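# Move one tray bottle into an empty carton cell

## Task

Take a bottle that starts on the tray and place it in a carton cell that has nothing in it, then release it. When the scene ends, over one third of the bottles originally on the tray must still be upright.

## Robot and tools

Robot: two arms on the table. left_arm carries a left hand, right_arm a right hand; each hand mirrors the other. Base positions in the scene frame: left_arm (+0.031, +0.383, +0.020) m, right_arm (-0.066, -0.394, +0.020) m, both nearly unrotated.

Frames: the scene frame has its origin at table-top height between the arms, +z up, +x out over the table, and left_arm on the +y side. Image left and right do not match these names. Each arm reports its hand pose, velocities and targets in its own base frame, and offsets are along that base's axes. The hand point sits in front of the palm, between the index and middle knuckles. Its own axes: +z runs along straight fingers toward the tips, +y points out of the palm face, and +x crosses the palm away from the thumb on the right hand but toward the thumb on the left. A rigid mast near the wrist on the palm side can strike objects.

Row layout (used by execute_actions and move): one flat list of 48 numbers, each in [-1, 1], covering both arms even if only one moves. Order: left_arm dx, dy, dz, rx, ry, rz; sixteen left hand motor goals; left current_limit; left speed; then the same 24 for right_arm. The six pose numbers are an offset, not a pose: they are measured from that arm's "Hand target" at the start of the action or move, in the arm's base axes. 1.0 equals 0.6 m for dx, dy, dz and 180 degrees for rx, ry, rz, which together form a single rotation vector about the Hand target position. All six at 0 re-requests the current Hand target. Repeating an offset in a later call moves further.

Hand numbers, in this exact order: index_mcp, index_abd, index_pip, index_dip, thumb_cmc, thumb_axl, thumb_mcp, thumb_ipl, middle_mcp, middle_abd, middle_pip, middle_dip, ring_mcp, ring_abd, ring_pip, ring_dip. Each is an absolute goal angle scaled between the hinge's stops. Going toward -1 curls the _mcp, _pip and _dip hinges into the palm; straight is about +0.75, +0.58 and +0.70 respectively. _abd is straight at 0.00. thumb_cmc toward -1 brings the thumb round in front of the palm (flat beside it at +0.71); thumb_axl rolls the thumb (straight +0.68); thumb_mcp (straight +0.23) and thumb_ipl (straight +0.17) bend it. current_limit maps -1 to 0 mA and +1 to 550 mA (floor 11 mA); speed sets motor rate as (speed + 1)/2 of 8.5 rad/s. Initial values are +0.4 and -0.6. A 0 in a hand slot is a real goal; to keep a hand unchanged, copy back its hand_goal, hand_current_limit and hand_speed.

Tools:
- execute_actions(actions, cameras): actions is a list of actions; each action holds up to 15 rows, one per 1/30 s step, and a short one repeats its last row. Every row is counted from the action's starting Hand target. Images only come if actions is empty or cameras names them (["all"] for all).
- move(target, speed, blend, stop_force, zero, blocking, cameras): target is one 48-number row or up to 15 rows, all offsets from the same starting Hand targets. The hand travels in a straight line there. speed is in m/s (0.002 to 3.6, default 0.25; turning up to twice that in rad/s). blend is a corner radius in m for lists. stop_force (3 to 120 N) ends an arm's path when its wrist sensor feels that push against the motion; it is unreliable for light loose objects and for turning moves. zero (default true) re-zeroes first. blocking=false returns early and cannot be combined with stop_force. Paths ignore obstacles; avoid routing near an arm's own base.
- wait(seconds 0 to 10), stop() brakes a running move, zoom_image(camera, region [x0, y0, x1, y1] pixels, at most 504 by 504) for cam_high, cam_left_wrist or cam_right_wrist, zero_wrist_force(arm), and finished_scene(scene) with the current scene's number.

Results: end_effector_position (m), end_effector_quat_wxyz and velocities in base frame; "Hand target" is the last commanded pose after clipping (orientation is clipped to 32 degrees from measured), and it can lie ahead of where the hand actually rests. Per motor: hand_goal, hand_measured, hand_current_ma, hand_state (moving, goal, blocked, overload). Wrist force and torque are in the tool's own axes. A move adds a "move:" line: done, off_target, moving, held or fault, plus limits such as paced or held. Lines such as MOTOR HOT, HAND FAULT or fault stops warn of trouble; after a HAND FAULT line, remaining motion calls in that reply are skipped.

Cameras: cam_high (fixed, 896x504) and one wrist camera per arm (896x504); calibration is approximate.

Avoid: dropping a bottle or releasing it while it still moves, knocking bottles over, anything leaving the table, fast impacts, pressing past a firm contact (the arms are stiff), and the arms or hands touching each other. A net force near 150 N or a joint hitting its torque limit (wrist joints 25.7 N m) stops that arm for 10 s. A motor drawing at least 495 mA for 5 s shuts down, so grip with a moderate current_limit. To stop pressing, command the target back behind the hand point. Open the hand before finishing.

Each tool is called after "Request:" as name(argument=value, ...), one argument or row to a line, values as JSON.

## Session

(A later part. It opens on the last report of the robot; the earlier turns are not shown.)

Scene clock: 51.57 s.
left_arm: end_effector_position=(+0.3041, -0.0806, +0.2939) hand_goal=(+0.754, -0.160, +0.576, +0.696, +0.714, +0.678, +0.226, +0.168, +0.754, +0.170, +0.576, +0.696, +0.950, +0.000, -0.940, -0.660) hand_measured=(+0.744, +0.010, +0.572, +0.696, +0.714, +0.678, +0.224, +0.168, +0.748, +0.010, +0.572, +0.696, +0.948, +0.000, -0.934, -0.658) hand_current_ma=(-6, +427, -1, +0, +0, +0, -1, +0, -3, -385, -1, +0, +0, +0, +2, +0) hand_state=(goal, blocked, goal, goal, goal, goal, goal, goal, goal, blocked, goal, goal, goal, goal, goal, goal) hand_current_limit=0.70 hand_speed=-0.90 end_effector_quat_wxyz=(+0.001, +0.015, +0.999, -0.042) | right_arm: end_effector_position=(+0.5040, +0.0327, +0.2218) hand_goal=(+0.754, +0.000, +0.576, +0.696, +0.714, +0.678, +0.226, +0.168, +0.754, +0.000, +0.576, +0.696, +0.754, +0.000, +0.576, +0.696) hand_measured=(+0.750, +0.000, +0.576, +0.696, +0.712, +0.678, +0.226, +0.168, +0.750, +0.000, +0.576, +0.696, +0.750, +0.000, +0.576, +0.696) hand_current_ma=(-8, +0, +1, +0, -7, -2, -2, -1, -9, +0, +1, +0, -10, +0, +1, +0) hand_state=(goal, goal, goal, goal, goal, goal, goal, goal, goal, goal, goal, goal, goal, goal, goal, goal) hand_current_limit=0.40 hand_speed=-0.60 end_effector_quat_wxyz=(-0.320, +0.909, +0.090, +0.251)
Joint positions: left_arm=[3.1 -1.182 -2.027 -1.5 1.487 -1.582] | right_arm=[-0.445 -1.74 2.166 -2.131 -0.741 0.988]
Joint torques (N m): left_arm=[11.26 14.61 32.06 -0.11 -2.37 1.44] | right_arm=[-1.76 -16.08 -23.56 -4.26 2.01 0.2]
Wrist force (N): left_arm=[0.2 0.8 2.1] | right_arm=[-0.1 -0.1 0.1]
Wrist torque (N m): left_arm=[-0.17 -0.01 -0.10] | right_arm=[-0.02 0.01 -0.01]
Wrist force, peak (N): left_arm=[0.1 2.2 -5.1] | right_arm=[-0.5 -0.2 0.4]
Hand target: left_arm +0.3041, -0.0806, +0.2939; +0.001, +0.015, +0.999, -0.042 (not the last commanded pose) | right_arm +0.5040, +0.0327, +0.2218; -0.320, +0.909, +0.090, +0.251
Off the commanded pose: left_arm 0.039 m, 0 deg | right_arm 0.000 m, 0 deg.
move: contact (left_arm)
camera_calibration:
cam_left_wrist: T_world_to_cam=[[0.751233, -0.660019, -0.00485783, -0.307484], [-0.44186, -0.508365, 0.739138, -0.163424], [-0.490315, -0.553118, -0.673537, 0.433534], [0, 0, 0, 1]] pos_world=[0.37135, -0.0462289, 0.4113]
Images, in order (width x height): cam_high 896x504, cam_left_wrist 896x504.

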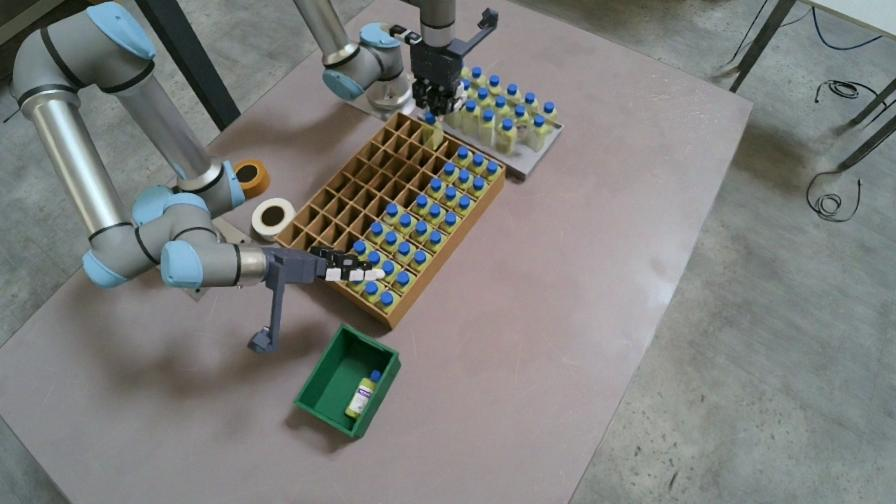

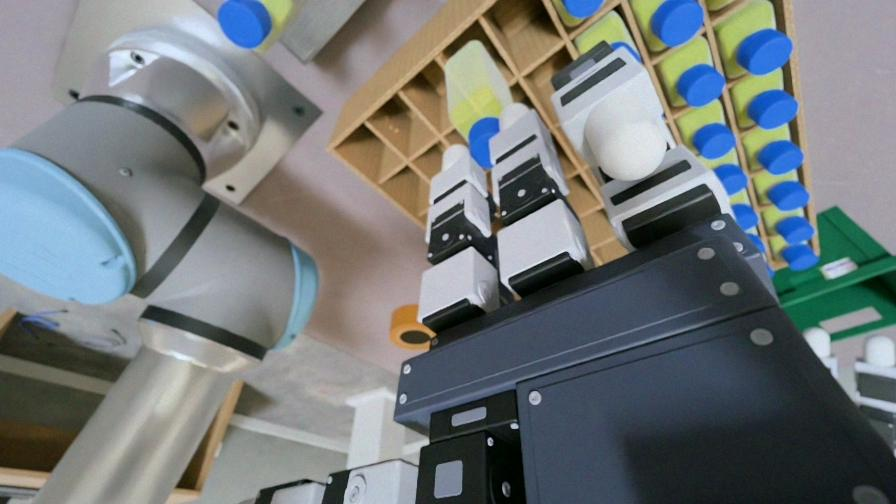

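Request:
move(
  target=[
    [0.0005,0.001,0.010,0,0,0, 0.754,-0.160,0.576,0.696,0.714,0.678,0.226,0.168,0.754,0.170,0.576,0.696,0.95,0,-0.94,-0.66,0.7,-0.9, 0,0,0,0,0,0, 0.754,0,0.576,0.696,0.714,0.678,0.226,0.168,0.754,0,0.576,0.696,0.754,0,0.576,0.696,0.4,-0.6],
    [0.0022,0.0083,0.010,0,0,0, 0.754,-0.160,0.576,0.696,0.714,0.678,0.226,0.168,0.754,0.170,0.576,0.696,0.95,0,-0.94,-0.66,0.7,-0.9, 0,0,0,0,0,0, 0.754,0,0.576,0.696,0.714,0.678,0.226,0.168,0.754,0,0.576,0.696,0.754,0,0.576,0.696,0.4,-0.6],
  ],
  speed=0.04,
)

Request:
move(
  target=[0,0,-0.040,0,0,0, 0.754,-0.160,0.576,0.696,0.714,0.678,0.226,0.168,0.754,0.170,0.576,0.696,0.95,0,-0.94,-0.66,0.7,-0.9, 0,0,0,0,0,0, 0.754,0,0.576,0.696,0.714,0.678,0.226,0.168,0.754,0,0.576,0.696,0.754,0,0.576,0.696,0.4,-0.6],
  speed=0.03,
  stop_force=3,
  cameras=["cam_left_wrist", "cam_high"],
)

Request:
zoom_image(
  camera="cam_left_wrist",
  region=[400, 0, 560, 200],
)

Request:
zoom_image(
  camera="cam_high",
  region=[400, 90, 470, 170],
)

Scene clock: 55.67 s.
left_arm: end_effector_position=(+0.3054, -0.0758, +0.2999) hand_goal=(+0.754, -0.160, +0.576, +0.696, +0.714, +0.678, +0.226, +0.168, +0.754, +0.170, +0.576, +0.696, +0.950, +0.000, -0.940, -0.660) hand_measured=(+0.744, +0.010, +0.572, +0.696, +0.714, +0.678, +0.224, +0.168, +0.748, +0.010, +0.572, +0.696, +0.948, +0.000, -0.934, -0.658) hand_current_ma=(-6, +427, -1, +0, +0, +0, -1, +0, -3, -385, -1, +0, +0, +0, +2, +0) hand_state=(goal, blocked, goal, goal, goal, goal, goal, goal, goal, blocked, goal, goal, goal, goal, goal, goal) hand_current_limit=0.70 hand_speed=-0.90 end_effector_quat_wxyz=(+0.001, +0.015, +0.999, -0.042) | right_arm: end_effector_position=(+0.5040, +0.0327, +0.2218) hand_goal=(+0.754, +0.000, +0.576, +0.696, +0.714, +0.678, +0.226, +0.168, +0.754, +0.000, +0.576, +0.696, +0.754, +0.000, +0.576, +0.696) hand_measured=(+0.750, +0.000, +0.576, +0.696, +0.712, +0.678, +0.226, +0.168, +0.750, +0.000, +0.576, +0.696, +0.750, +0.000, +0.576, +0.696) hand_current_ma=(-8, +0, +1, +0, -7, -2, -2, -1, -9, +0, +1, +0, -10, +0, +1, +0) hand_state=(goal, goal, goal, goal, goal, goal, goal, goal, goal, goal, goal, goal, goal, goal, goal, goal) hand_current_limit=0.40 hand_speed=-0.60 end_effector_quat_wxyz=(-0.320, +0.909, +0.090, +0.251)
Joint positions: left_arm=[3.115 -1.179 -2.013 -1.518 1.487 -1.567] | right_arm=[-0.445 -1.74 2.166 -2.131 -0.741 0.988]
Joint torques (N m): left_arm=[14.37 14.86 13.37 -0.19 -1.03 1.65] | right_arm=[-2.61 -16.13 -23.23 -4.14 2.15 0.18]
Wrist force (N): left_arm=[0.4 1.2 1.7] | right_arm=[-0.1 -0.1 0.0]
Wrist torque (N m): left_arm=[-0.08 -0.04 -0.10] | right_arm=[-0.02 0.00 0.00]
Wrist force, peak (N): left_arm=[0.2 0.9 2.4] | right_arm=[0.0 -0.4 0.5]
Hand target: left_arm +0.3054, -0.0757, +0.2999; +0.001, +0.015, +0.999, -0.042 | right_arm +0.5040, +0.0327, +0.2218; -0.320, +0.909, +0.090, +0.251
Off the commanded pose: left_arm 0.000 m, 0 deg | right_arm 0.000 m, 0 deg.
move: done

Scene clock: 57.50 s.
left_arm: end_effector_position=(+0.3054, -0.0757, +0.2759) hand_goal=(+0.754, -0.160, +0.576, +0.696, +0.714, +0.678, +0.226, +0.168, +0.754, +0.170, +0.576, +0.696, +0.950, +0.000, -0.940, -0.660) hand_measured=(+0.744, +0.010, +0.572, +0.696, +0.714, +0.678, +0.224, +0.168, +0.748, +0.010, +0.572, +0.696, +0.948, +0.000, -0.934, -0.658) hand_current_ma=(-6, +427, -1, +0, +0, +0, -1, +0, -3, -385, -1, +0, +0, +0, +2, +0) hand_state=(goal, blocked, goal, goal, goal, goal, goal, goal, goal, blocked, goal, goal, goal, goal, goal, goal) hand_current_limit=0.70 hand_speed=-0.90 end_effector_quat_wxyz=(+0.001, +0.015, +0.999, -0.042) | right_arm: end_effector_position=(+0.5040, +0.0327, +0.2218) hand_goal=(+0.754, +0.000, +0.576, +0.696, +0.714, +0.678, +0.226, +0.168, +0.754, +0.000, +0.576, +0.696, +0.754, +0.000, +0.576, +0.696) hand_measured=(+0.750, +0.000, +0.576, +0.696, +0.712, +0.678, +0.226, +0.168, +0.750, +0.000, +0.576, +0.696, +0.750, +0.000, +0.576, +0.696) hand_current_ma=(-8, +0, +1, +0, -7, -2, -2, -1, -9, +0, +1, +0, -10, +0, +1, +0) hand_state=(goal, goal, goal, goal, goal, goal, goal, goal, goal, goal, goal, goal, goal, goal, goal, goal) hand_current_limit=0.40 hand_speed=-0.60 end_effector_quat_wxyz=(-0.320, +0.909, +0.090, +0.251)
Joint positions: left_arm=[3.116 -1.184 -2.071 -1.455 1.487 -1.566] | right_arm=[-0.445 -1.74 2.166 -2.131 -0.741 0.988]
Joint torques (N m): left_arm=[6.03 1.34 13.74 5.15 -0.32 -0.71] | right_arm=[-2.43 -16.03 -22.88 -4.06 2.17 0.16]
Wrist force (N): left_arm=[0.1 0.9 1.6] | right_arm=[-0.1 0.0 0.1]
Wrist torque (N m): left_arm=[-0.12 -0.08 -0.10] | right_arm=[-0.02 0.01 -0.01]
Wrist force, peak (N): left_arm=[0.0 0.9 2.2] | right_arm=[-0.2 -0.5 -0.1]
Hand target: left_arm +0.3054, -0.0757, +0.2759; +0.001, +0.015, +0.999, -0.042 | right_arm +0.5040, +0.0327, +0.2218; -0.320, +0.909, +0.090, +0.251
Off the commanded pose: left_arm 0.000 m, 0 deg | right_arm 0.000 m, 0 deg.
move: done
camera_calibration:
cam_left_wrist: T_world_to_cam=[[0.751204, -0.660053, -0.00480905, -0.305258], [-0.44191, -0.508322, 0.739138, -0.146983], [-0.490315, -0.553118, -0.673537, 0.424813], [0, 0, 0, 1]] pos_world=[0.37265, -0.0412291, 0.3933]
Images, in order (width x height): cam_high 896x504, cam_left_wrist 896x504.

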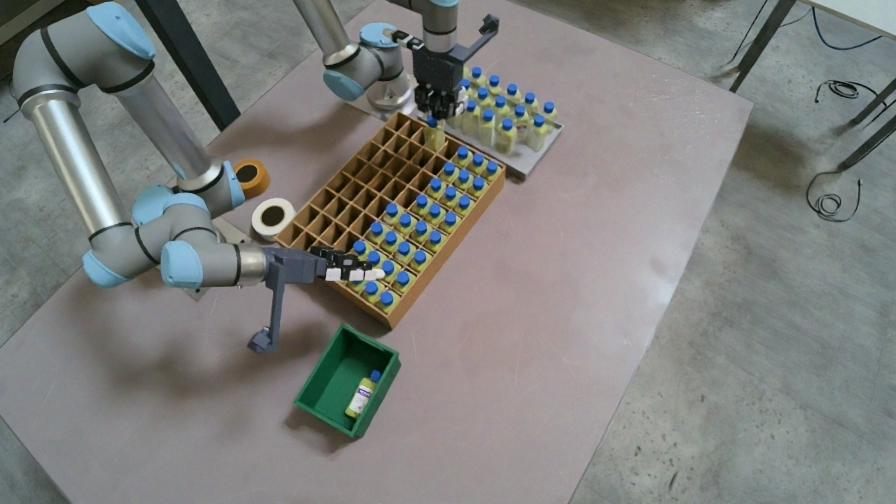

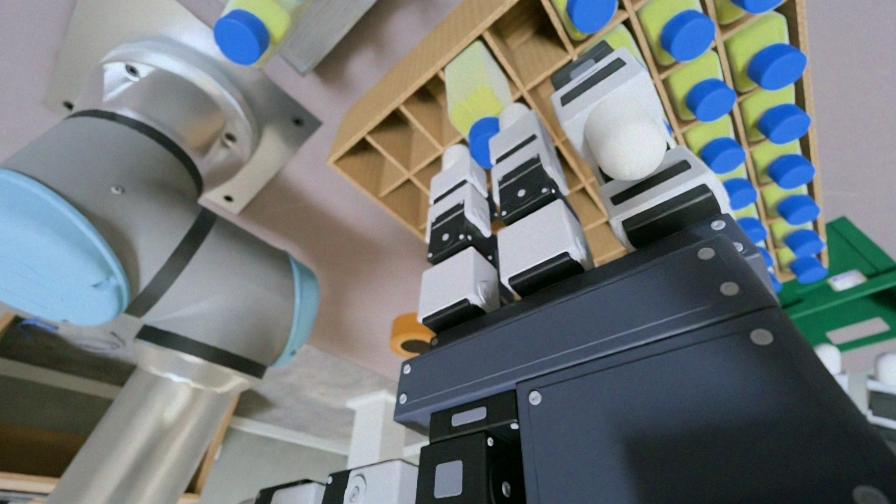

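Scaled by 2.520.

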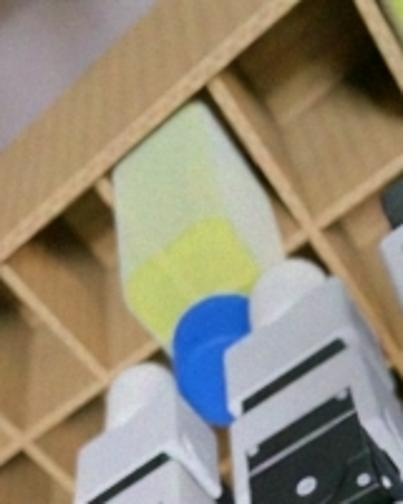

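Scaled by 6.300.

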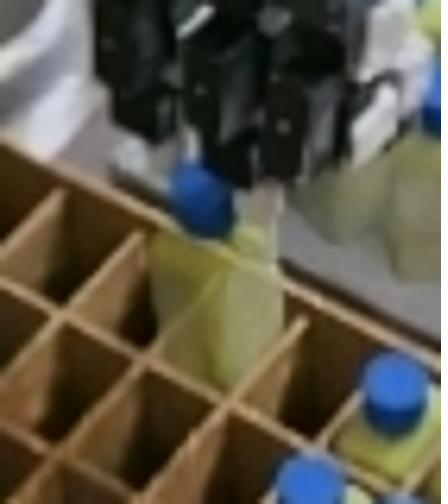

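Request:
move(
  target=[0,0.005,-0.0583,0,0,0, 0.754,-0.160,0.576,0.696,0.714,0.678,0.226,0.168,0.754,0.170,0.576,0.696,0.95,0,-0.94,-0.66,0.7,-0.9, 0,0,0,0,0,0, 0.754,0,0.576,0.696,0.714,0.678,0.226,0.168,0.754,0,0.576,0.696,0.754,0,0.576,0.696,0.4,-0.6],
  speed=0.03,
  stop_force=3,
  cameras=["cam_left_wrist", "cam_high"],
)

Request:
zoom_image(
  camera="cam_left_wrist",
  region=[400, 0, 560, 200],
)

Request:
zoom_image(
  camera="cam_high",
  region=[400, 90, 470, 170],
)

Scene clock: 61.10 s.
left_arm: end_effector_position=(+0.3054, -0.0727, +0.2409) hand_goal=(+0.754, -0.160, +0.576, +0.696, +0.714, +0.678, +0.226, +0.168, +0.754, +0.170, +0.576, +0.696, +0.950, +0.000, -0.940, -0.660) hand_measured=(+0.744, +0.010, +0.572, +0.696, +0.714, +0.678, +0.224, +0.168, +0.748, +0.010, +0.572, +0.696, +0.948, +0.000, -0.934, -0.658) hand_current_ma=(-5, +427, -1, +0, +0, +0, -1, +0, -3, -385, -1, +0, +0, +0, +2, +0) hand_state=(goal, blocked, goal, goal, goal, goal, goal, goal, goal, blocked, goal, goal, goal, goal, goal, goal) hand_current_limit=0.70 hand_speed=-0.90 end_effector_quat_wxyz=(+0.001, +0.015, +0.999, -0.042) | right_arm: end_effector_position=(+0.5040, +0.0327, +0.2218) hand_goal=(+0.754, +0.000, +0.576, +0.696, +0.714, +0.678, +0.226, +0.168, +0.754, +0.000, +0.576, +0.696, +0.754, +0.000, +0.576, +0.696) hand_measured=(+0.750, +0.000, +0.576, +0.696, +0.712, +0.678, +0.226, +0.168, +0.750, +0.000, +0.576, +0.696, +0.750, +0.000, +0.576, +0.696) hand_current_ma=(-8, +0, +1, +0, -7, -2, -2, -1, -9, +0, +1, +0, -10, +0, +1, +0) hand_state=(goal, goal, goal, goal, goal, goal, goal, goal, goal, goal, goal, goal, goal, goal, goal, goal) hand_current_limit=0.40 hand_speed=-0.60 end_effector_quat_wxyz=(-0.320, +0.909, +0.090, +0.251)
Joint positions: left_arm=[3.125 -1.196 -2.154 -1.361 1.487 -1.557] | right_arm=[-0.445 -1.74 2.166 -2.131 -0.741 0.988]
Joint torques (N m): left_arm=[13.77 1.29 12.44 5.1 -1.53 1.43] | right_arm=[-2.45 -15.32 -24.05 -4.1 2.24 0.17]
Wrist force (N): left_arm=[0.1 1.1 1.5] | right_arm=[-0.1 -0.3 -0.1]
Wrist torque (N m): left_arm=[-0.09 -0.09 -0.09] | right_arm=[-0.03 0.01 -0.01]
Wrist force, peak (N): left_arm=[0.1 1.3 2.2] | right_arm=[0.1 0.2 0.5]
Hand target: left_arm +0.3054, -0.0727, +0.2409; +0.001, +0.015, +0.999, -0.042 | right_arm +0.5040, +0.0327, +0.2218; -0.320, +0.909, +0.090, +0.251
Off the commanded pose: left_arm 0.000 m, 0 deg | right_arm 0.000 m, 0 deg.
move: done
camera_calibration:
cam_left_wrist: T_world_to_cam=[[0.751233, -0.660019, -0.00485783, -0.303438], [-0.44186, -0.508365, 0.739138, -0.119682], [-0.490315, -0.553118, -0.673537, 0.402966], [0, 0, 0, 1]] pos_world=[0.37265, -0.0382289, 0.3584]
Images, in order (width x height): cam_high 896x504, cam_left_wrist 896x504.

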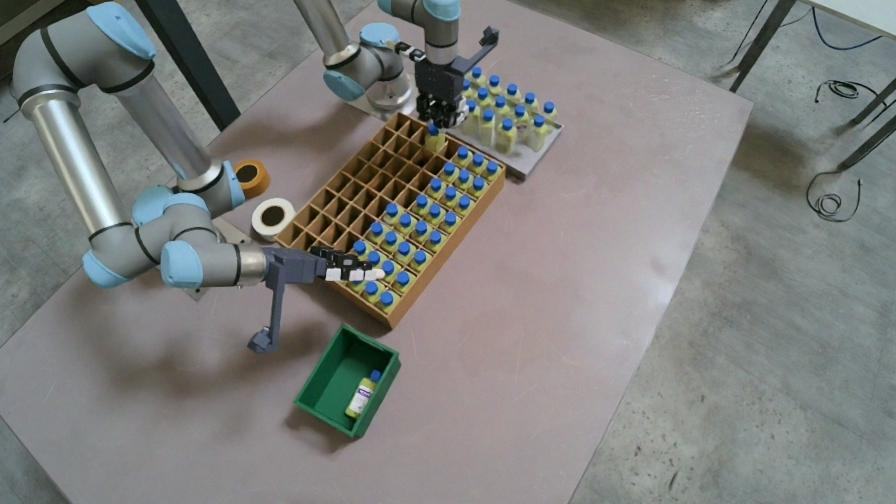

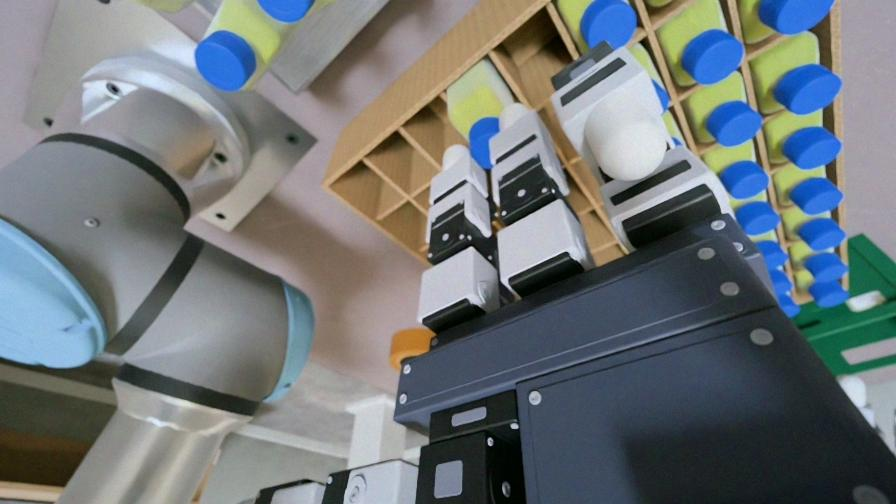

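Scaled by 2.520.

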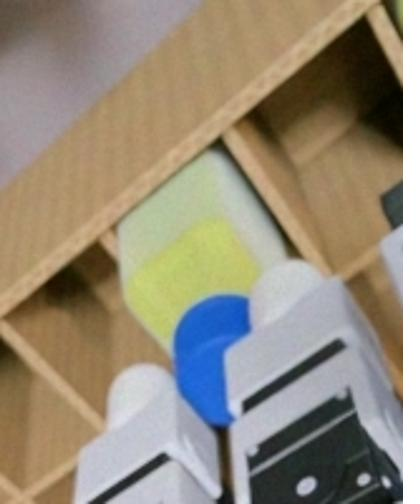

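Scaled by 6.300.

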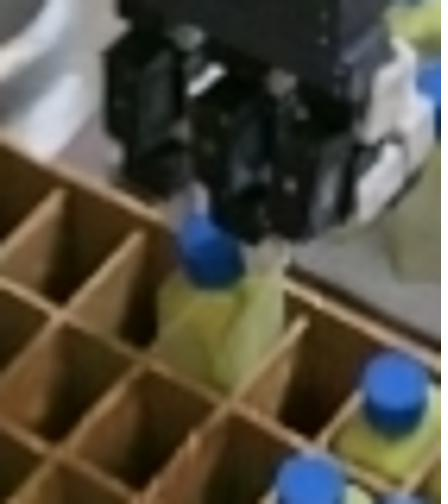

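Request:
move(
  target=[0,0.005,-0.090,0,0,0, 0.754,-0.160,0.576,0.696,0.714,0.678,0.226,0.168,0.754,0.170,0.576,0.696,0.95,0,-0.94,-0.66,0.7,-0.9, 0,0,0,0,0,0, 0.754,0,0.576,0.696,0.714,0.678,0.226,0.168,0.754,0,0.576,0.696,0.754,0,0.576,0.696,0.4,-0.6],
  speed=0.03,
  stop_force=4,
  cameras=["cam_left_wrist", "cam_high"],
)

Request:
zoom_image(
  camera="cam_left_wrist",
  region=[400, 0, 560, 200],
)

Request:
zoom_image(
  camera="cam_high",
  region=[400, 90, 470, 170],
)

Scene clock: 63.93 s.
left_arm: end_effector_position=(+0.3054, -0.0707, +0.2055) hand_goal=(+0.754, -0.160, +0.576, +0.696, +0.714, +0.678, +0.226, +0.168, +0.754, +0.170, +0.576, +0.696, +0.950, +0.000, -0.940, -0.660) hand_measured=(+0.744, +0.010, +0.572, +0.696, +0.714, +0.678, +0.224, +0.168, +0.746, +0.012, +0.572, +0.696, +0.948, +0.000, -0.934, -0.658) hand_current_ma=(-5, +427, -1, +0, +0, +0, -1, +0, -4, -379, -1, +0, +0, +0, +2, +0) hand_state=(goal, blocked, goal, goal, goal, goal, goal, goal, goal, blocked, goal, goal, goal, goal, goal, goal) hand_current_limit=0.70 hand_speed=-0.90 end_effector_quat_wxyz=(+0.001, +0.015, +0.999, -0.042) | right_arm: end_effector_position=(+0.5040, +0.0327, +0.2218) hand_goal=(+0.754, +0.000, +0.576, +0.696, +0.714, +0.678, +0.226, +0.168, +0.754, +0.000, +0.576, +0.696, +0.754, +0.000, +0.576, +0.696) hand_measured=(+0.750, +0.000, +0.576, +0.696, +0.712, +0.678, +0.226, +0.168, +0.750, +0.000, +0.576, +0.696, +0.750, +0.000, +0.576, +0.696) hand_current_ma=(-8, +0, +1, +0, -7, -2, -2, -1, -9, +0, +1, +0, -10, +0, +1, +0) hand_state=(goal, goal, goal, goal, goal, goal, goal, goal, goal, goal, goal, goal, goal, goal, goal, goal) hand_current_limit=0.40 hand_speed=-0.60 end_effector_quat_wxyz=(-0.320, +0.909, +0.090, +0.251)
Joint positions: left_arm=[3.131 -1.22 -2.233 -1.258 1.487 -1.551] | right_arm=[-0.445 -1.74 2.166 -2.131 -0.741 0.988]
Joint torques (N m): left_arm=[-12.15 15.34 31.3 -0.1 -2.59 -1] | right_arm=[-2.36 -15.91 -23.59 -4.1 2.15 0.31]
Wrist force (N): left_arm=[0.4 0.8 1.9] | right_arm=[-0.3 0.0 0.2]
Wrist torque (N m): left_arm=[-0.14 -0.04 -0.07] | right_arm=[-0.03 0.04 -0.02]
Wrist force, peak (N): left_arm=[0.5 1.7 -4.0] | right_arm=[-0.2 -0.4 0.6]
Hand target: left_arm +0.3054, -0.0707, +0.2055; +0.001, +0.015, +0.999, -0.042 (not the last commanded pose) | right_arm +0.5040, +0.0327, +0.2218; -0.320, +0.909, +0.090, +0.251
Off the commanded pose: left_arm 0.019 m, 0 deg | right_arm 0.000 m, 0 deg.
move: contact (left_arm)
camera_calibration:
cam_left_wrist: T_world_to_cam=[[0.7512, -0.660057, -0.00491517, -0.302185], [-0.441796, -0.508305, 0.739217, -0.0925177], [-0.490424, -0.553128, -0.673449, 0.380124], [0, 0, 0, 1]] pos_world=[0.37255, -0.0362291, 0.3229]
Images, in order (width x height): cam_high 896x504, cam_left_wrist 896x504.

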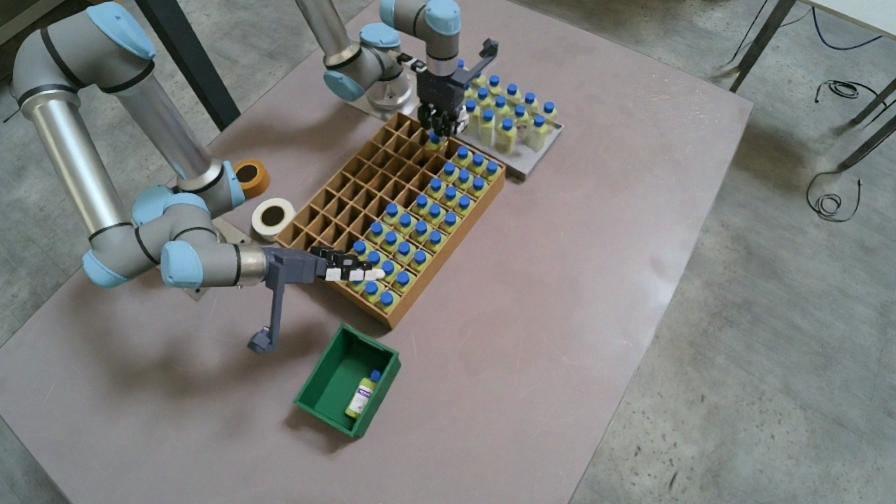

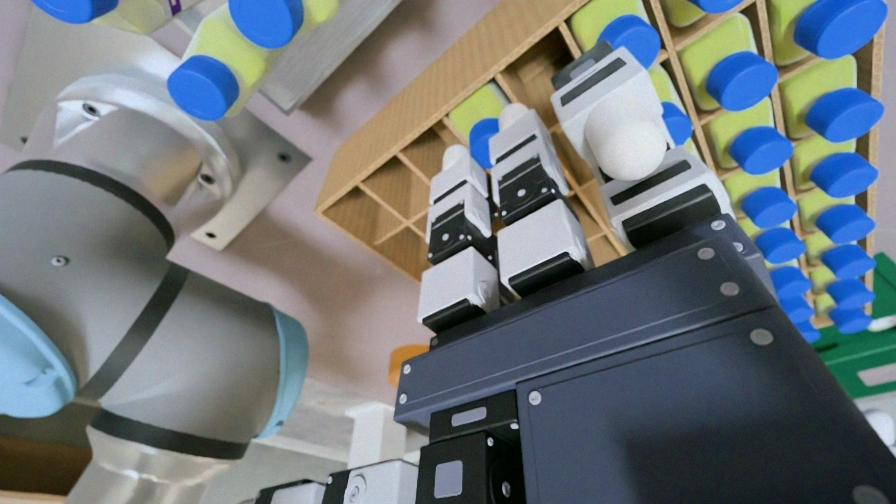

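Scaled by 2.520.

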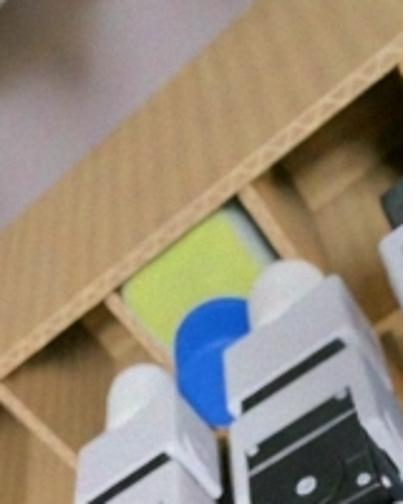

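Scaled by 6.300.

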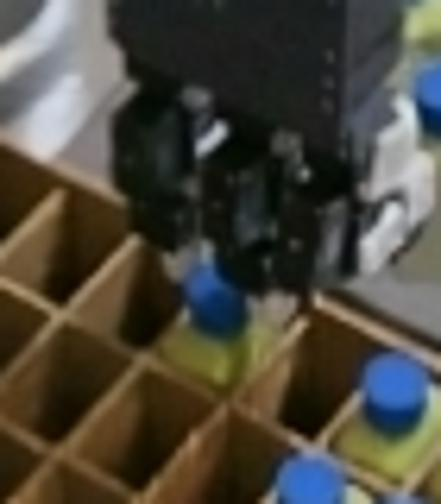

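Request:
move(
  target=[0.005,0,-0.025,0,0,0, 0.754,-0.160,0.576,0.696,0.714,0.678,0.226,0.168,0.754,0.170,0.576,0.696,0.95,0,-0.94,-0.66,0.7,-0.9, 0,0,0,0,0,0, 0.754,0,0.576,0.696,0.714,0.678,0.226,0.168,0.754,0,0.576,0.696,0.754,0,0.576,0.696,0.4,-0.6],
  speed=0.02,
  stop_force=6,
  cameras=["cam_left_wrist", "cam_high"],
)

Request:
zoom_image(
  camera="cam_left_wrist",
  region=[430, 60, 550, 180],
)

Request:
zoom_image(
  camera="cam_high",
  region=[410, 110, 480, 180],
)

Scene clock: 66.60 s.
left_arm: end_effector_position=(+0.3057, -0.0707, +0.2043) hand_goal=(+0.754, -0.160, +0.576, +0.696, +0.714, +0.678, +0.226, +0.168, +0.754, +0.170, +0.576, +0.696, +0.950, +0.000, -0.940, -0.660) hand_measured=(+0.744, +0.010, +0.572, +0.696, +0.714, +0.678, +0.224, +0.168, +0.746, +0.014, +0.572, +0.696, +0.948, +0.000, -0.934, -0.658) hand_current_ma=(-5, +427, -1, +0, +0, +0, -1, +0, -4, -375, -1, +0, +0, +0, +2, +0) hand_state=(goal, blocked, goal, goal, goal, goal, goal, goal, goal, blocked, goal, goal, goal, goal, goal, goal) hand_current_limit=0.70 hand_speed=-0.90 end_effector_quat_wxyz=(+0.001, +0.015, +0.999, -0.042) | right_arm: end_effector_position=(+0.5040, +0.0327, +0.2218) hand_goal=(+0.754, +0.000, +0.576, +0.696, +0.714, +0.678, +0.226, +0.168, +0.754, +0.000, +0.576, +0.696, +0.754, +0.000, +0.576, +0.696) hand_measured=(+0.750, +0.000, +0.576, +0.696, +0.712, +0.678, +0.226, +0.168, +0.750, +0.000, +0.576, +0.696, +0.750, +0.000, +0.576, +0.696) hand_current_ma=(-8, +0, +1, +0, -7, -2, -2, -1, -9, +0, +1, +0, -10, +0, +1, +0) hand_state=(goal, goal, goal, goal, goal, goal, goal, goal, goal, goal, goal, goal, goal, goal, goal, goal) hand_current_limit=0.40 hand_speed=-0.60 end_effector_quat_wxyz=(-0.320, +0.909, +0.090, +0.251)
Joint positions: left_arm=[3.131 -1.222 -2.235 -1.254 1.487 -1.551] | right_arm=[-0.445 -1.74 2.166 -2.131 -0.741 0.988]
Joint torques (N m): left_arm=[-10.93 15.3 31.55 -0.06 -2.47 -0.62] | right_arm=[-2.7 -15.76 -23.76 -4.12 2.3 0.22]
Wrist force (N): left_arm=[0.3 0.8 1.7] | right_arm=[0.1 0.0 -0.1]
Wrist torque (N m): left_arm=[-0.14 -0.02 -0.08] | right_arm=[0.00 0.00 0.00]
Wrist force, peak (N): left_arm=[0.4 1.7 -5.1] | right_arm=[-0.5 0.0 0.1]
Hand target: left_arm +0.3057, -0.0707, +0.2043; +0.001, +0.015, +0.999, -0.042 (not the last commanded pose) | right_arm +0.5040, +0.0327, +0.2218; -0.320, +0.909, +0.090, +0.251
Off the commanded pose: left_arm 0.014 m, 0 deg | right_arm 0.000 m, 0 deg.
move: contact (left_arm)
camera_calibration:
cam_left_wrist: T_world_to_cam=[[0.751171, -0.660091, -0.00475336, -0.302459], [-0.441967, -0.508272, 0.739138, -0.0914078], [-0.490314, -0.553118, -0.673538, 0.379452], [0, 0, 0, 1]] pos_world=[0.37285, -0.0362292, 0.3217]
Images, in order (width x height): cam_high 896x504, cam_left_wrist 896x504.

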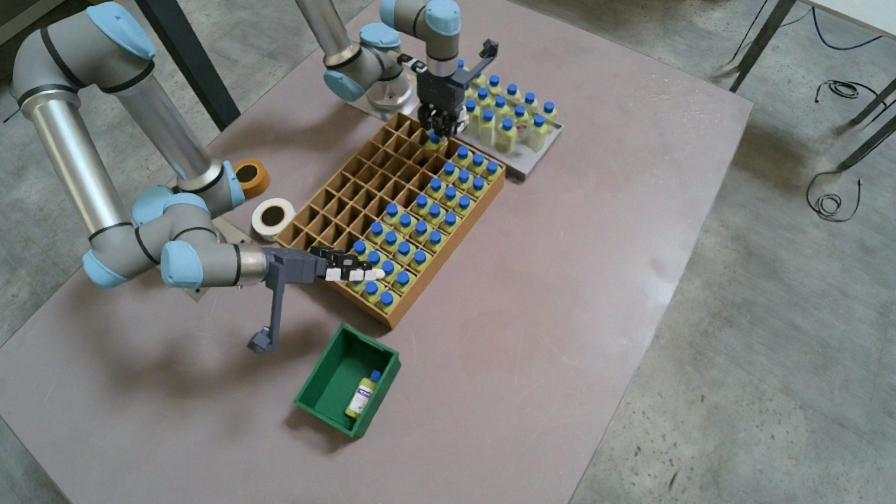

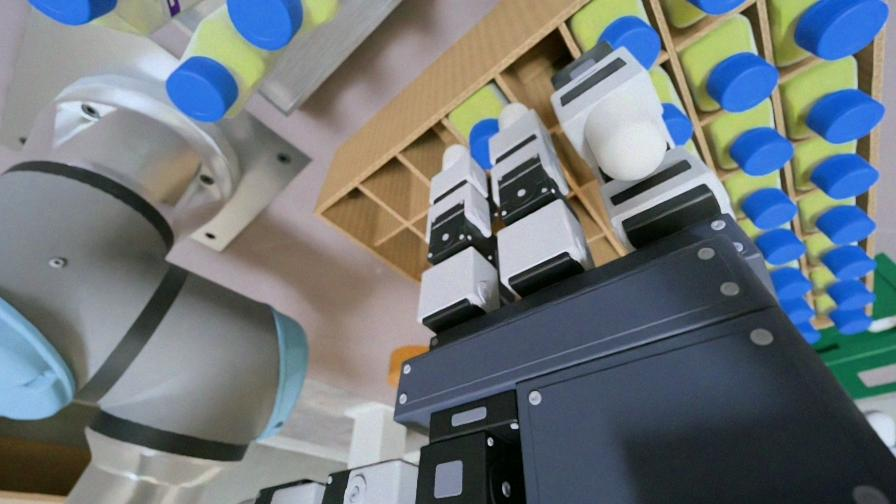

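Scaled by 4.200.

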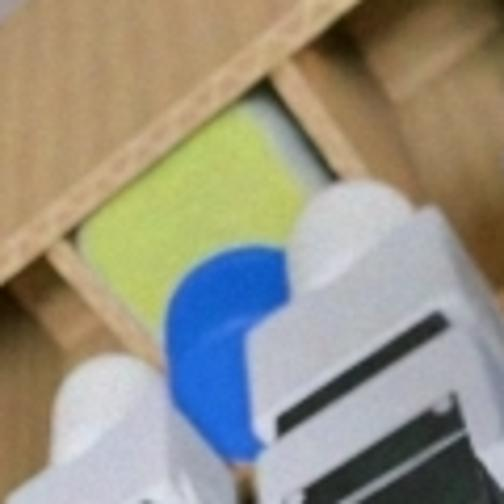

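Scaled by 7.200.

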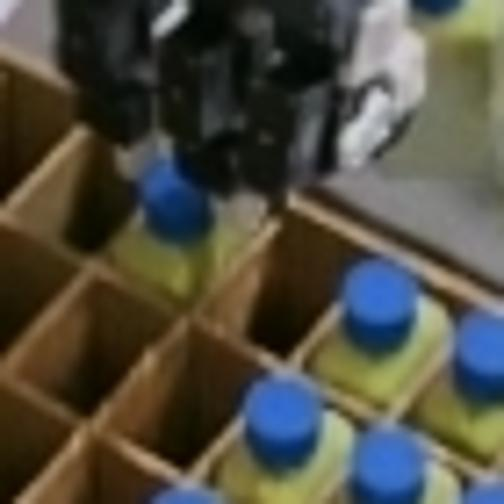

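Request:
move(
  target=[0,0,0,0,0,0, 0.754,0.06,0.576,0.696,0.714,0.678,0.226,0.168,0.754,-0.060,0.576,0.696,0.95,0,-0.94,-0.66,0.7,-0.93, 0,0,0,0,0,0, 0.754,0,0.576,0.696,0.714,0.678,0.226,0.168,0.754,0,0.576,0.696,0.754,0,0.576,0.696,0.4,-0.6],
  speed=0.05,
)

Request:
move(
  target=[0,0,0,0,0,0, 0.754,0.150,0.576,0.696,0.714,0.678,0.226,0.168,0.754,-0.160,0.576,0.696,0.95,0,-0.94,-0.66,0.5,-0.9, 0,0,0,0,0,0, 0.754,0,0.576,0.696,0.714,0.678,0.226,0.168,0.754,0,0.576,0.696,0.754,0,0.576,0.696,0.4,-0.6],
  speed=0.05,
  cameras=["cam_left_wrist", "cam_high"],
)

Request:
zoom_image(
  camera="cam_left_wrist",
  region=[430, 60, 550, 180],
)

Request:
zoom_image(
  camera="cam_high",
  region=[410, 110, 480, 180],
)

Scene clock: 68.57 s.
left_arm: end_effector_position=(+0.3057, -0.0707, +0.2043) hand_goal=(+0.754, +0.060, +0.576, +0.696, +0.714, +0.678, +0.226, +0.168, +0.754, -0.060, +0.576, +0.696, +0.950, +0.000, -0.940, -0.660) hand_measured=(+0.746, +0.056, +0.572, +0.696, +0.714, +0.678, +0.224, +0.168, +0.746, -0.056, +0.572, +0.696, +0.948, +0.000, -0.934, -0.658) hand_current_ma=(-3, -1, -1, +0, +0, +0, -1, +0, -3, +1, -1, +0, +0, +0, +2, +0) hand_state=(goal, goal, goal, goal, goal, goal, goal, goal, goal, goal, goal, goal, goal, goal, goal, goal) hand_current_limit=0.70 hand_speed=-0.93 end_effector_quat_wxyz=(+0.001, +0.015, +0.999, -0.042) | right_arm: end_effector_position=(+0.5040, +0.0327, +0.2218) hand_goal=(+0.754, +0.000, +0.576, +0.696, +0.714, +0.678, +0.226, +0.168, +0.754, +0.000, +0.576, +0.696, +0.754, +0.000, +0.576, +0.696) hand_measured=(+0.750, +0.000, +0.576, +0.696, +0.712, +0.678, +0.226, +0.168, +0.750, +0.000, +0.576, +0.696, +0.750, +0.000, +0.576, +0.696) hand_current_ma=(-8, +0, +1, +0, -7, -2, -2, -1, -9, +0, +1, +0, -10, +0, +1, +0) hand_state=(goal, goal, goal, goal, goal, goal, goal, goal, goal, goal, goal, goal, goal, goal, goal, goal) hand_current_limit=0.40 hand_speed=-0.60 end_effector_quat_wxyz=(-0.320, +0.909, +0.090, +0.251)
Joint positions: left_arm=[3.131 -1.222 -2.235 -1.254 1.487 -1.551] | right_arm=[-0.445 -1.74 2.166 -2.131 -0.741 0.988]
Joint torques (N m): left_arm=[-10.62 14.02 29.35 -0.09 -1.94 -0.6] | right_arm=[-2.85 -16.42 -23.89 -4.07 2.37 0.22]
Wrist force (N): left_arm=[0.4 0.6 0.1] | right_arm=[-0.2 0.0 0.2]
Wrist torque (N m): left_arm=[-0.01 -0.03 -0.07] | right_arm=[-0.03 0.02 -0.02]
Wrist force, peak (N): left_arm=[0.4 1.0 2.1] | right_arm=[-0.3 -0.5 0.1]
Hand target: left_arm +0.3057, -0.0707, +0.2043; +0.001, +0.015, +0.999, -0.042 | right_arm +0.5040, +0.0327, +0.2218; -0.320, +0.909, +0.090, +0.251
Off the commanded pose: left_arm 0.000 m, 0 deg | right_arm 0.000 m, 0 deg.
move: done

Scene clock: 69.07 s.
left_arm: end_effector_position=(+0.3057, -0.0707, +0.2043) hand_goal=(+0.754, +0.150, +0.576, +0.696, +0.714, +0.678, +0.226, +0.168, +0.754, -0.160, +0.576, +0.696, +0.950, +0.000, -0.940, -0.660) hand_measured=(+0.746, +0.146, +0.572, +0.696, +0.714, +0.678, +0.224, +0.168, +0.746, -0.156, +0.572, +0.696, +0.948, +0.000, -0.934, -0.658) hand_current_ma=(-3, -1, -1, +0, +0, +0, -1, +0, -3, +1, -1, +0, +0, +0, +2, +0) hand_state=(goal, goal, goal, goal, goal, goal, goal, goal, goal, goal, goal, goal, goal, goal, goal, goal) hand_current_limit=0.50 hand_speed=-0.90 end_effector_quat_wxyz=(+0.001, +0.015, +0.999, -0.042) | right_arm: end_effector_position=(+0.5040, +0.0327, +0.2218) hand_goal=(+0.754, +0.000, +0.576, +0.696, +0.714, +0.678, +0.226, +0.168, +0.754, +0.000, +0.576, +0.696, +0.754, +0.000, +0.576, +0.696) hand_measured=(+0.750, +0.000, +0.576, +0.696, +0.712, +0.678, +0.226, +0.168, +0.750, +0.000, +0.576, +0.696, +0.750, +0.000, +0.576, +0.696) hand_current_ma=(-8, +0, +1, +0, -7, -2, -2, -1, -9, +0, +1, +0, -10, +0, +1, +0) hand_state=(goal, goal, goal, goal, goal, goal, goal, goal, goal, goal, goal, goal, goal, goal, goal, goal) hand_current_limit=0.40 hand_speed=-0.60 end_effector_quat_wxyz=(-0.320, +0.909, +0.090, +0.251)
Joint positions: left_arm=[3.131 -1.222 -2.235 -1.254 1.487 -1.551] | right_arm=[-0.445 -1.74 2.166 -2.131 -0.741 0.988]
Joint torques (N m): left_arm=[-10.09 13.05 28.15 -0.02 -1.72 -0.66] | right_arm=[-2.85 -15.9 -24.63 -3.99 2.21 0.4]
Wrist force (N): left_arm=[0.5 0.7 0.1] | right_arm=[-0.1 0.0 -0.1]
Wrist torque (N m): left_arm=[0.01 -0.04 -0.07] | right_arm=[0.00 0.02 -0.01]
Wrist force, peak (N): left_arm=[0.6 0.8 -0.2] | right_arm=[-0.1 -0.4 0.3]
Hand target: left_arm +0.3057, -0.0707, +0.2043; +0.001, +0.015, +0.999, -0.042 | right_arm +0.5040, +0.0327, +0.2218; -0.320, +0.909, +0.090, +0.251
Off the commanded pose: left_arm 0.000 m, 0 deg | right_arm 0.000 m, 0 deg.
move: done
camera_calibration:
cam_left_wrist: T_world_to_cam=[[0.751171, -0.660091, -0.00475336, -0.302459], [-0.441967, -0.508272, 0.739138, -0.0914817], [-0.490314, -0.553118, -0.673538, 0.379519], [0, 0, 0, 1]] pos_world=[0.37285, -0.0362292, 0.3218]
Images, in order (width x height): cam_high 896x504, cam_left_wrist 896x504.

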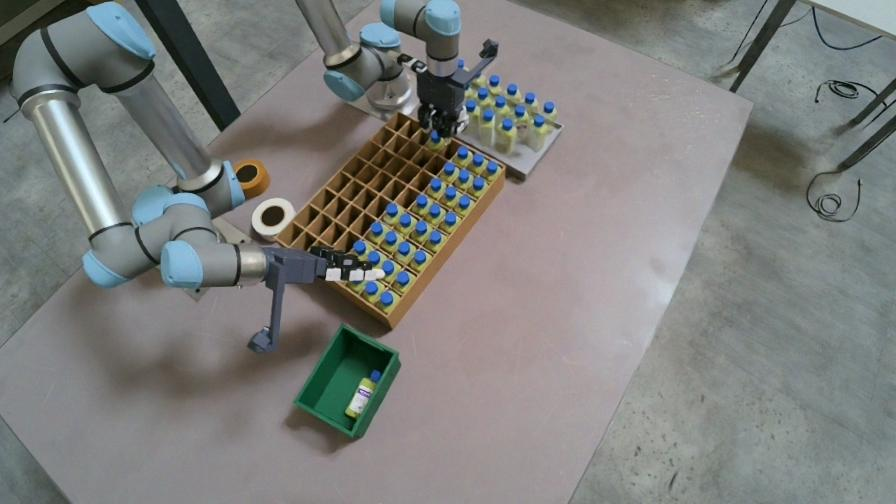

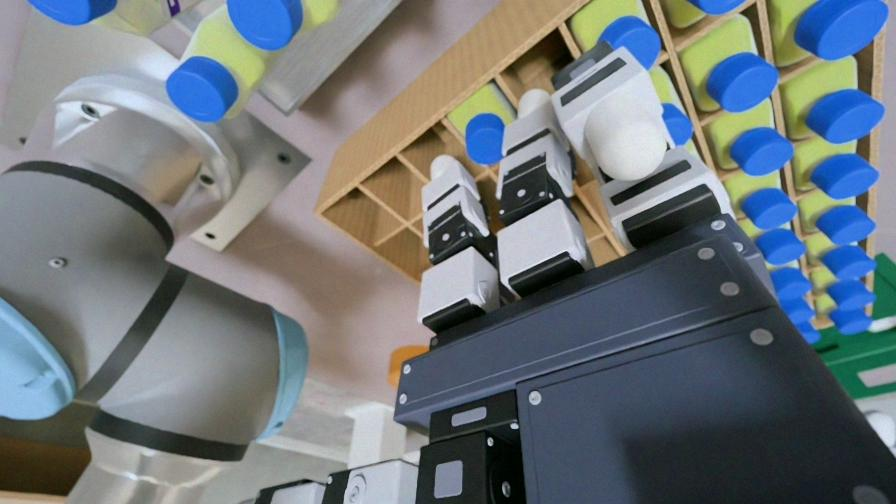

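Scaled by 4.200.

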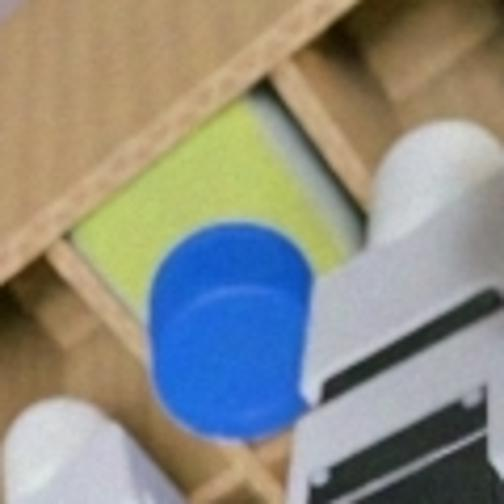

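Scaled by 7.200.

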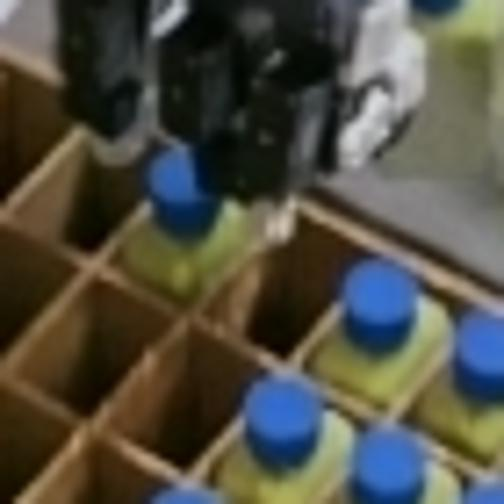

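Request:
move(
  target=[
    [0,0,0.058,0,0,0, 0.754,0.150,0.576,0.696,0.714,0.678,0.226,0.168,0.754,-0.160,0.576,0.696,0.95,0,-0.94,-0.66,0.5,-0.9, 0,0,0,0,0,0, 0.754,0,0.576,0.696,0.714,0.678,0.226,0.168,0.754,0,0.576,0.696,0.754,0,0.576,0.696,0.4,-0.6],
    [0,0,0.260,0,0,0, 0.754,0.150,0.576,0.696,0.714,0.678,0.226,0.168,0.754,-0.160,0.576,0.696,0.95,0,-0.94,-0.66,0.5,-0.9, 0,0,0,0,0,0, 0.754,0,0.576,0.696,0.714,0.678,0.226,0.168,0.754,0,0.576,0.696,0.754,0,0.576,0.696,0.4,-0.6],
  ],
  speed=[0.05, 0.15],
  blend=0.01,
  cameras=["cam_left_wrist", "cam_high"],
)

Request:
zoom_image(
  camera="cam_high",
  region=[390, 50, 570, 230],
)

Request:
zoom_image(
  camera="cam_left_wrist",
  region=[380, 0, 580, 200],
)

Scene clock: 71.80 s.
left_arm: end_effector_position=(+0.3057, -0.0707, +0.3602) hand_goal=(+0.754, +0.150, +0.576, +0.696, +0.714, +0.678, +0.226, +0.168, +0.754, -0.160, +0.576, +0.696, +0.950, +0.000, -0.940, -0.660) hand_measured=(+0.746, +0.146, +0.572, +0.696, +0.714, +0.678, +0.224, +0.168, +0.748, -0.156, +0.572, +0.696, +0.948, +0.000, -0.934, -0.658) hand_current_ma=(-3, -1, -1, +0, +0, +0, -1, +0, -3, +1, -1, +0, +0, +0, +2, +0) hand_state=(goal, goal, goal, goal, goal, goal, goal, goal, goal, goal, goal, goal, goal, goal, goal, goal) hand_current_limit=0.50 hand_speed=-0.90 end_effector_quat_wxyz=(+0.001, +0.015, +0.999, -0.042) | right_arm: end_effector_position=(+0.5040, +0.0327, +0.2218) hand_goal=(+0.754, +0.000, +0.576, +0.696, +0.714, +0.678, +0.226, +0.168, +0.754, +0.000, +0.576, +0.696, +0.754, +0.000, +0.576, +0.696) hand_measured=(+0.750, +0.000, +0.576, +0.696, +0.712, +0.678, +0.226, +0.168, +0.750, +0.000, +0.576, +0.696, +0.750, +0.000, +0.576, +0.696) hand_current_ma=(-8, +0, +1, +0, -7, -2, -2, -1, -9, +0, +1, +0, -10, +0, +1, +0) hand_state=(goal, goal, goal, goal, goal, goal, goal, goal, goal, goal, goal, goal, goal, goal, goal, goal) hand_current_limit=0.40 hand_speed=-0.60 end_effector_quat_wxyz=(-0.320, +0.909, +0.090, +0.251)
Joint positions: left_arm=[3.131 -1.178 -1.859 -1.674 1.487 -1.551] | right_arm=[-0.445 -1.74 2.166 -2.131 -0.741 0.988]
Joint torques (N m): left_arm=[14.29 -0.02 32.41 -0.35 -2.72 1.44] | right_arm=[-3.16 -16.43 -23.43 -3.97 2.31 0.26]
Wrist force (N): left_arm=[0.5 0.6 0.1] | right_arm=[0.1 -0.3 0.2]
Wrist torque (N m): left_arm=[0.01 -0.05 -0.05] | right_arm=[-0.06 -0.01 0.00]
Wrist force, peak (N): left_arm=[0.5 0.9 -0.4] | right_arm=[-0.1 -0.5 0.0]
Hand target: left_arm +0.3057, -0.0707, +0.3603; +0.001, +0.015, +0.999, -0.042 | right_arm +0.5040, +0.0327, +0.2218; -0.320, +0.909, +0.090, +0.251
Off the commanded pose: left_arm 0.000 m, 0 deg | right_arm 0.000 m, 0 deg.
move: done
camera_calibration:
cam_left_wrist: T_world_to_cam=[[0.751171, -0.660091, -0.00475336, -0.301784], [-0.441967, -0.508272, 0.739138, -0.20669], [-0.490314, -0.553118, -0.673538, 0.484401], [0, 0, 0, 1]] pos_world=[0.37285, -0.0363292, 0.4776]
Images, in order (width x height): cam_high 896x504, cam_left_wrist 896x504.

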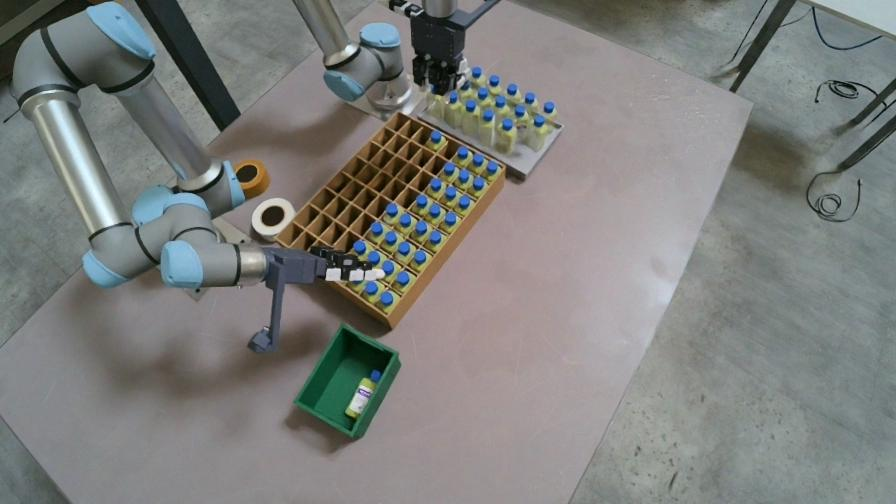

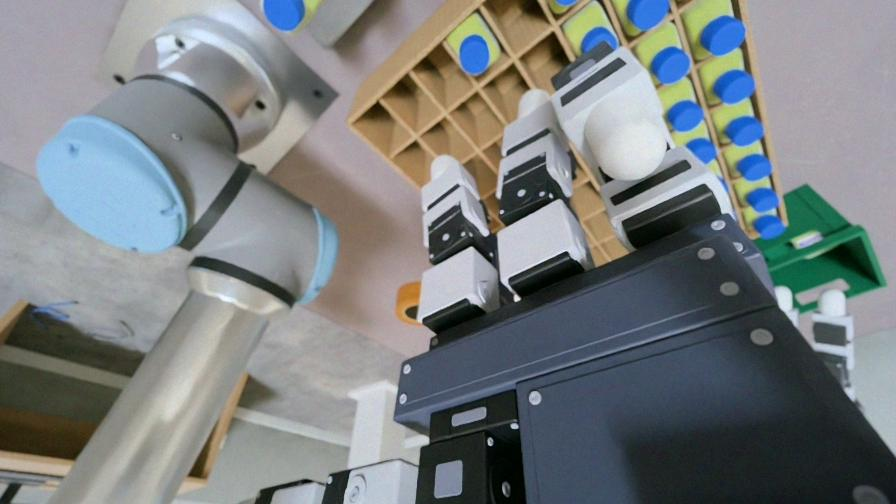

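Scaled by 2.800.

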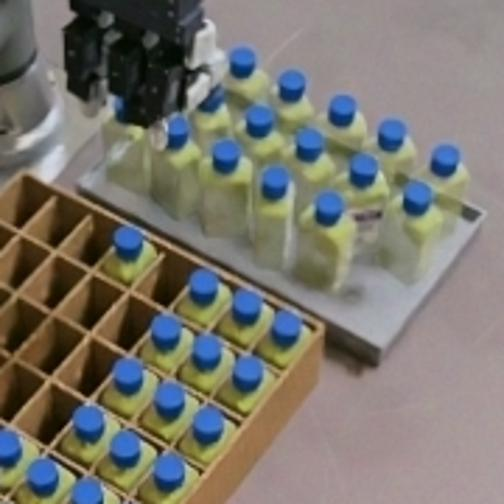

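Scaled by 2.520.

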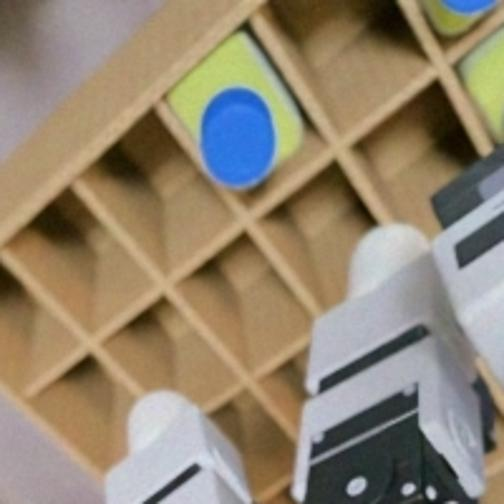

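The bottle is standing in its cell, the tray bottles are upright, and both arms are clear.

Request:
finished_scene(
  scene=2,
)

The scene is finished: the task was done.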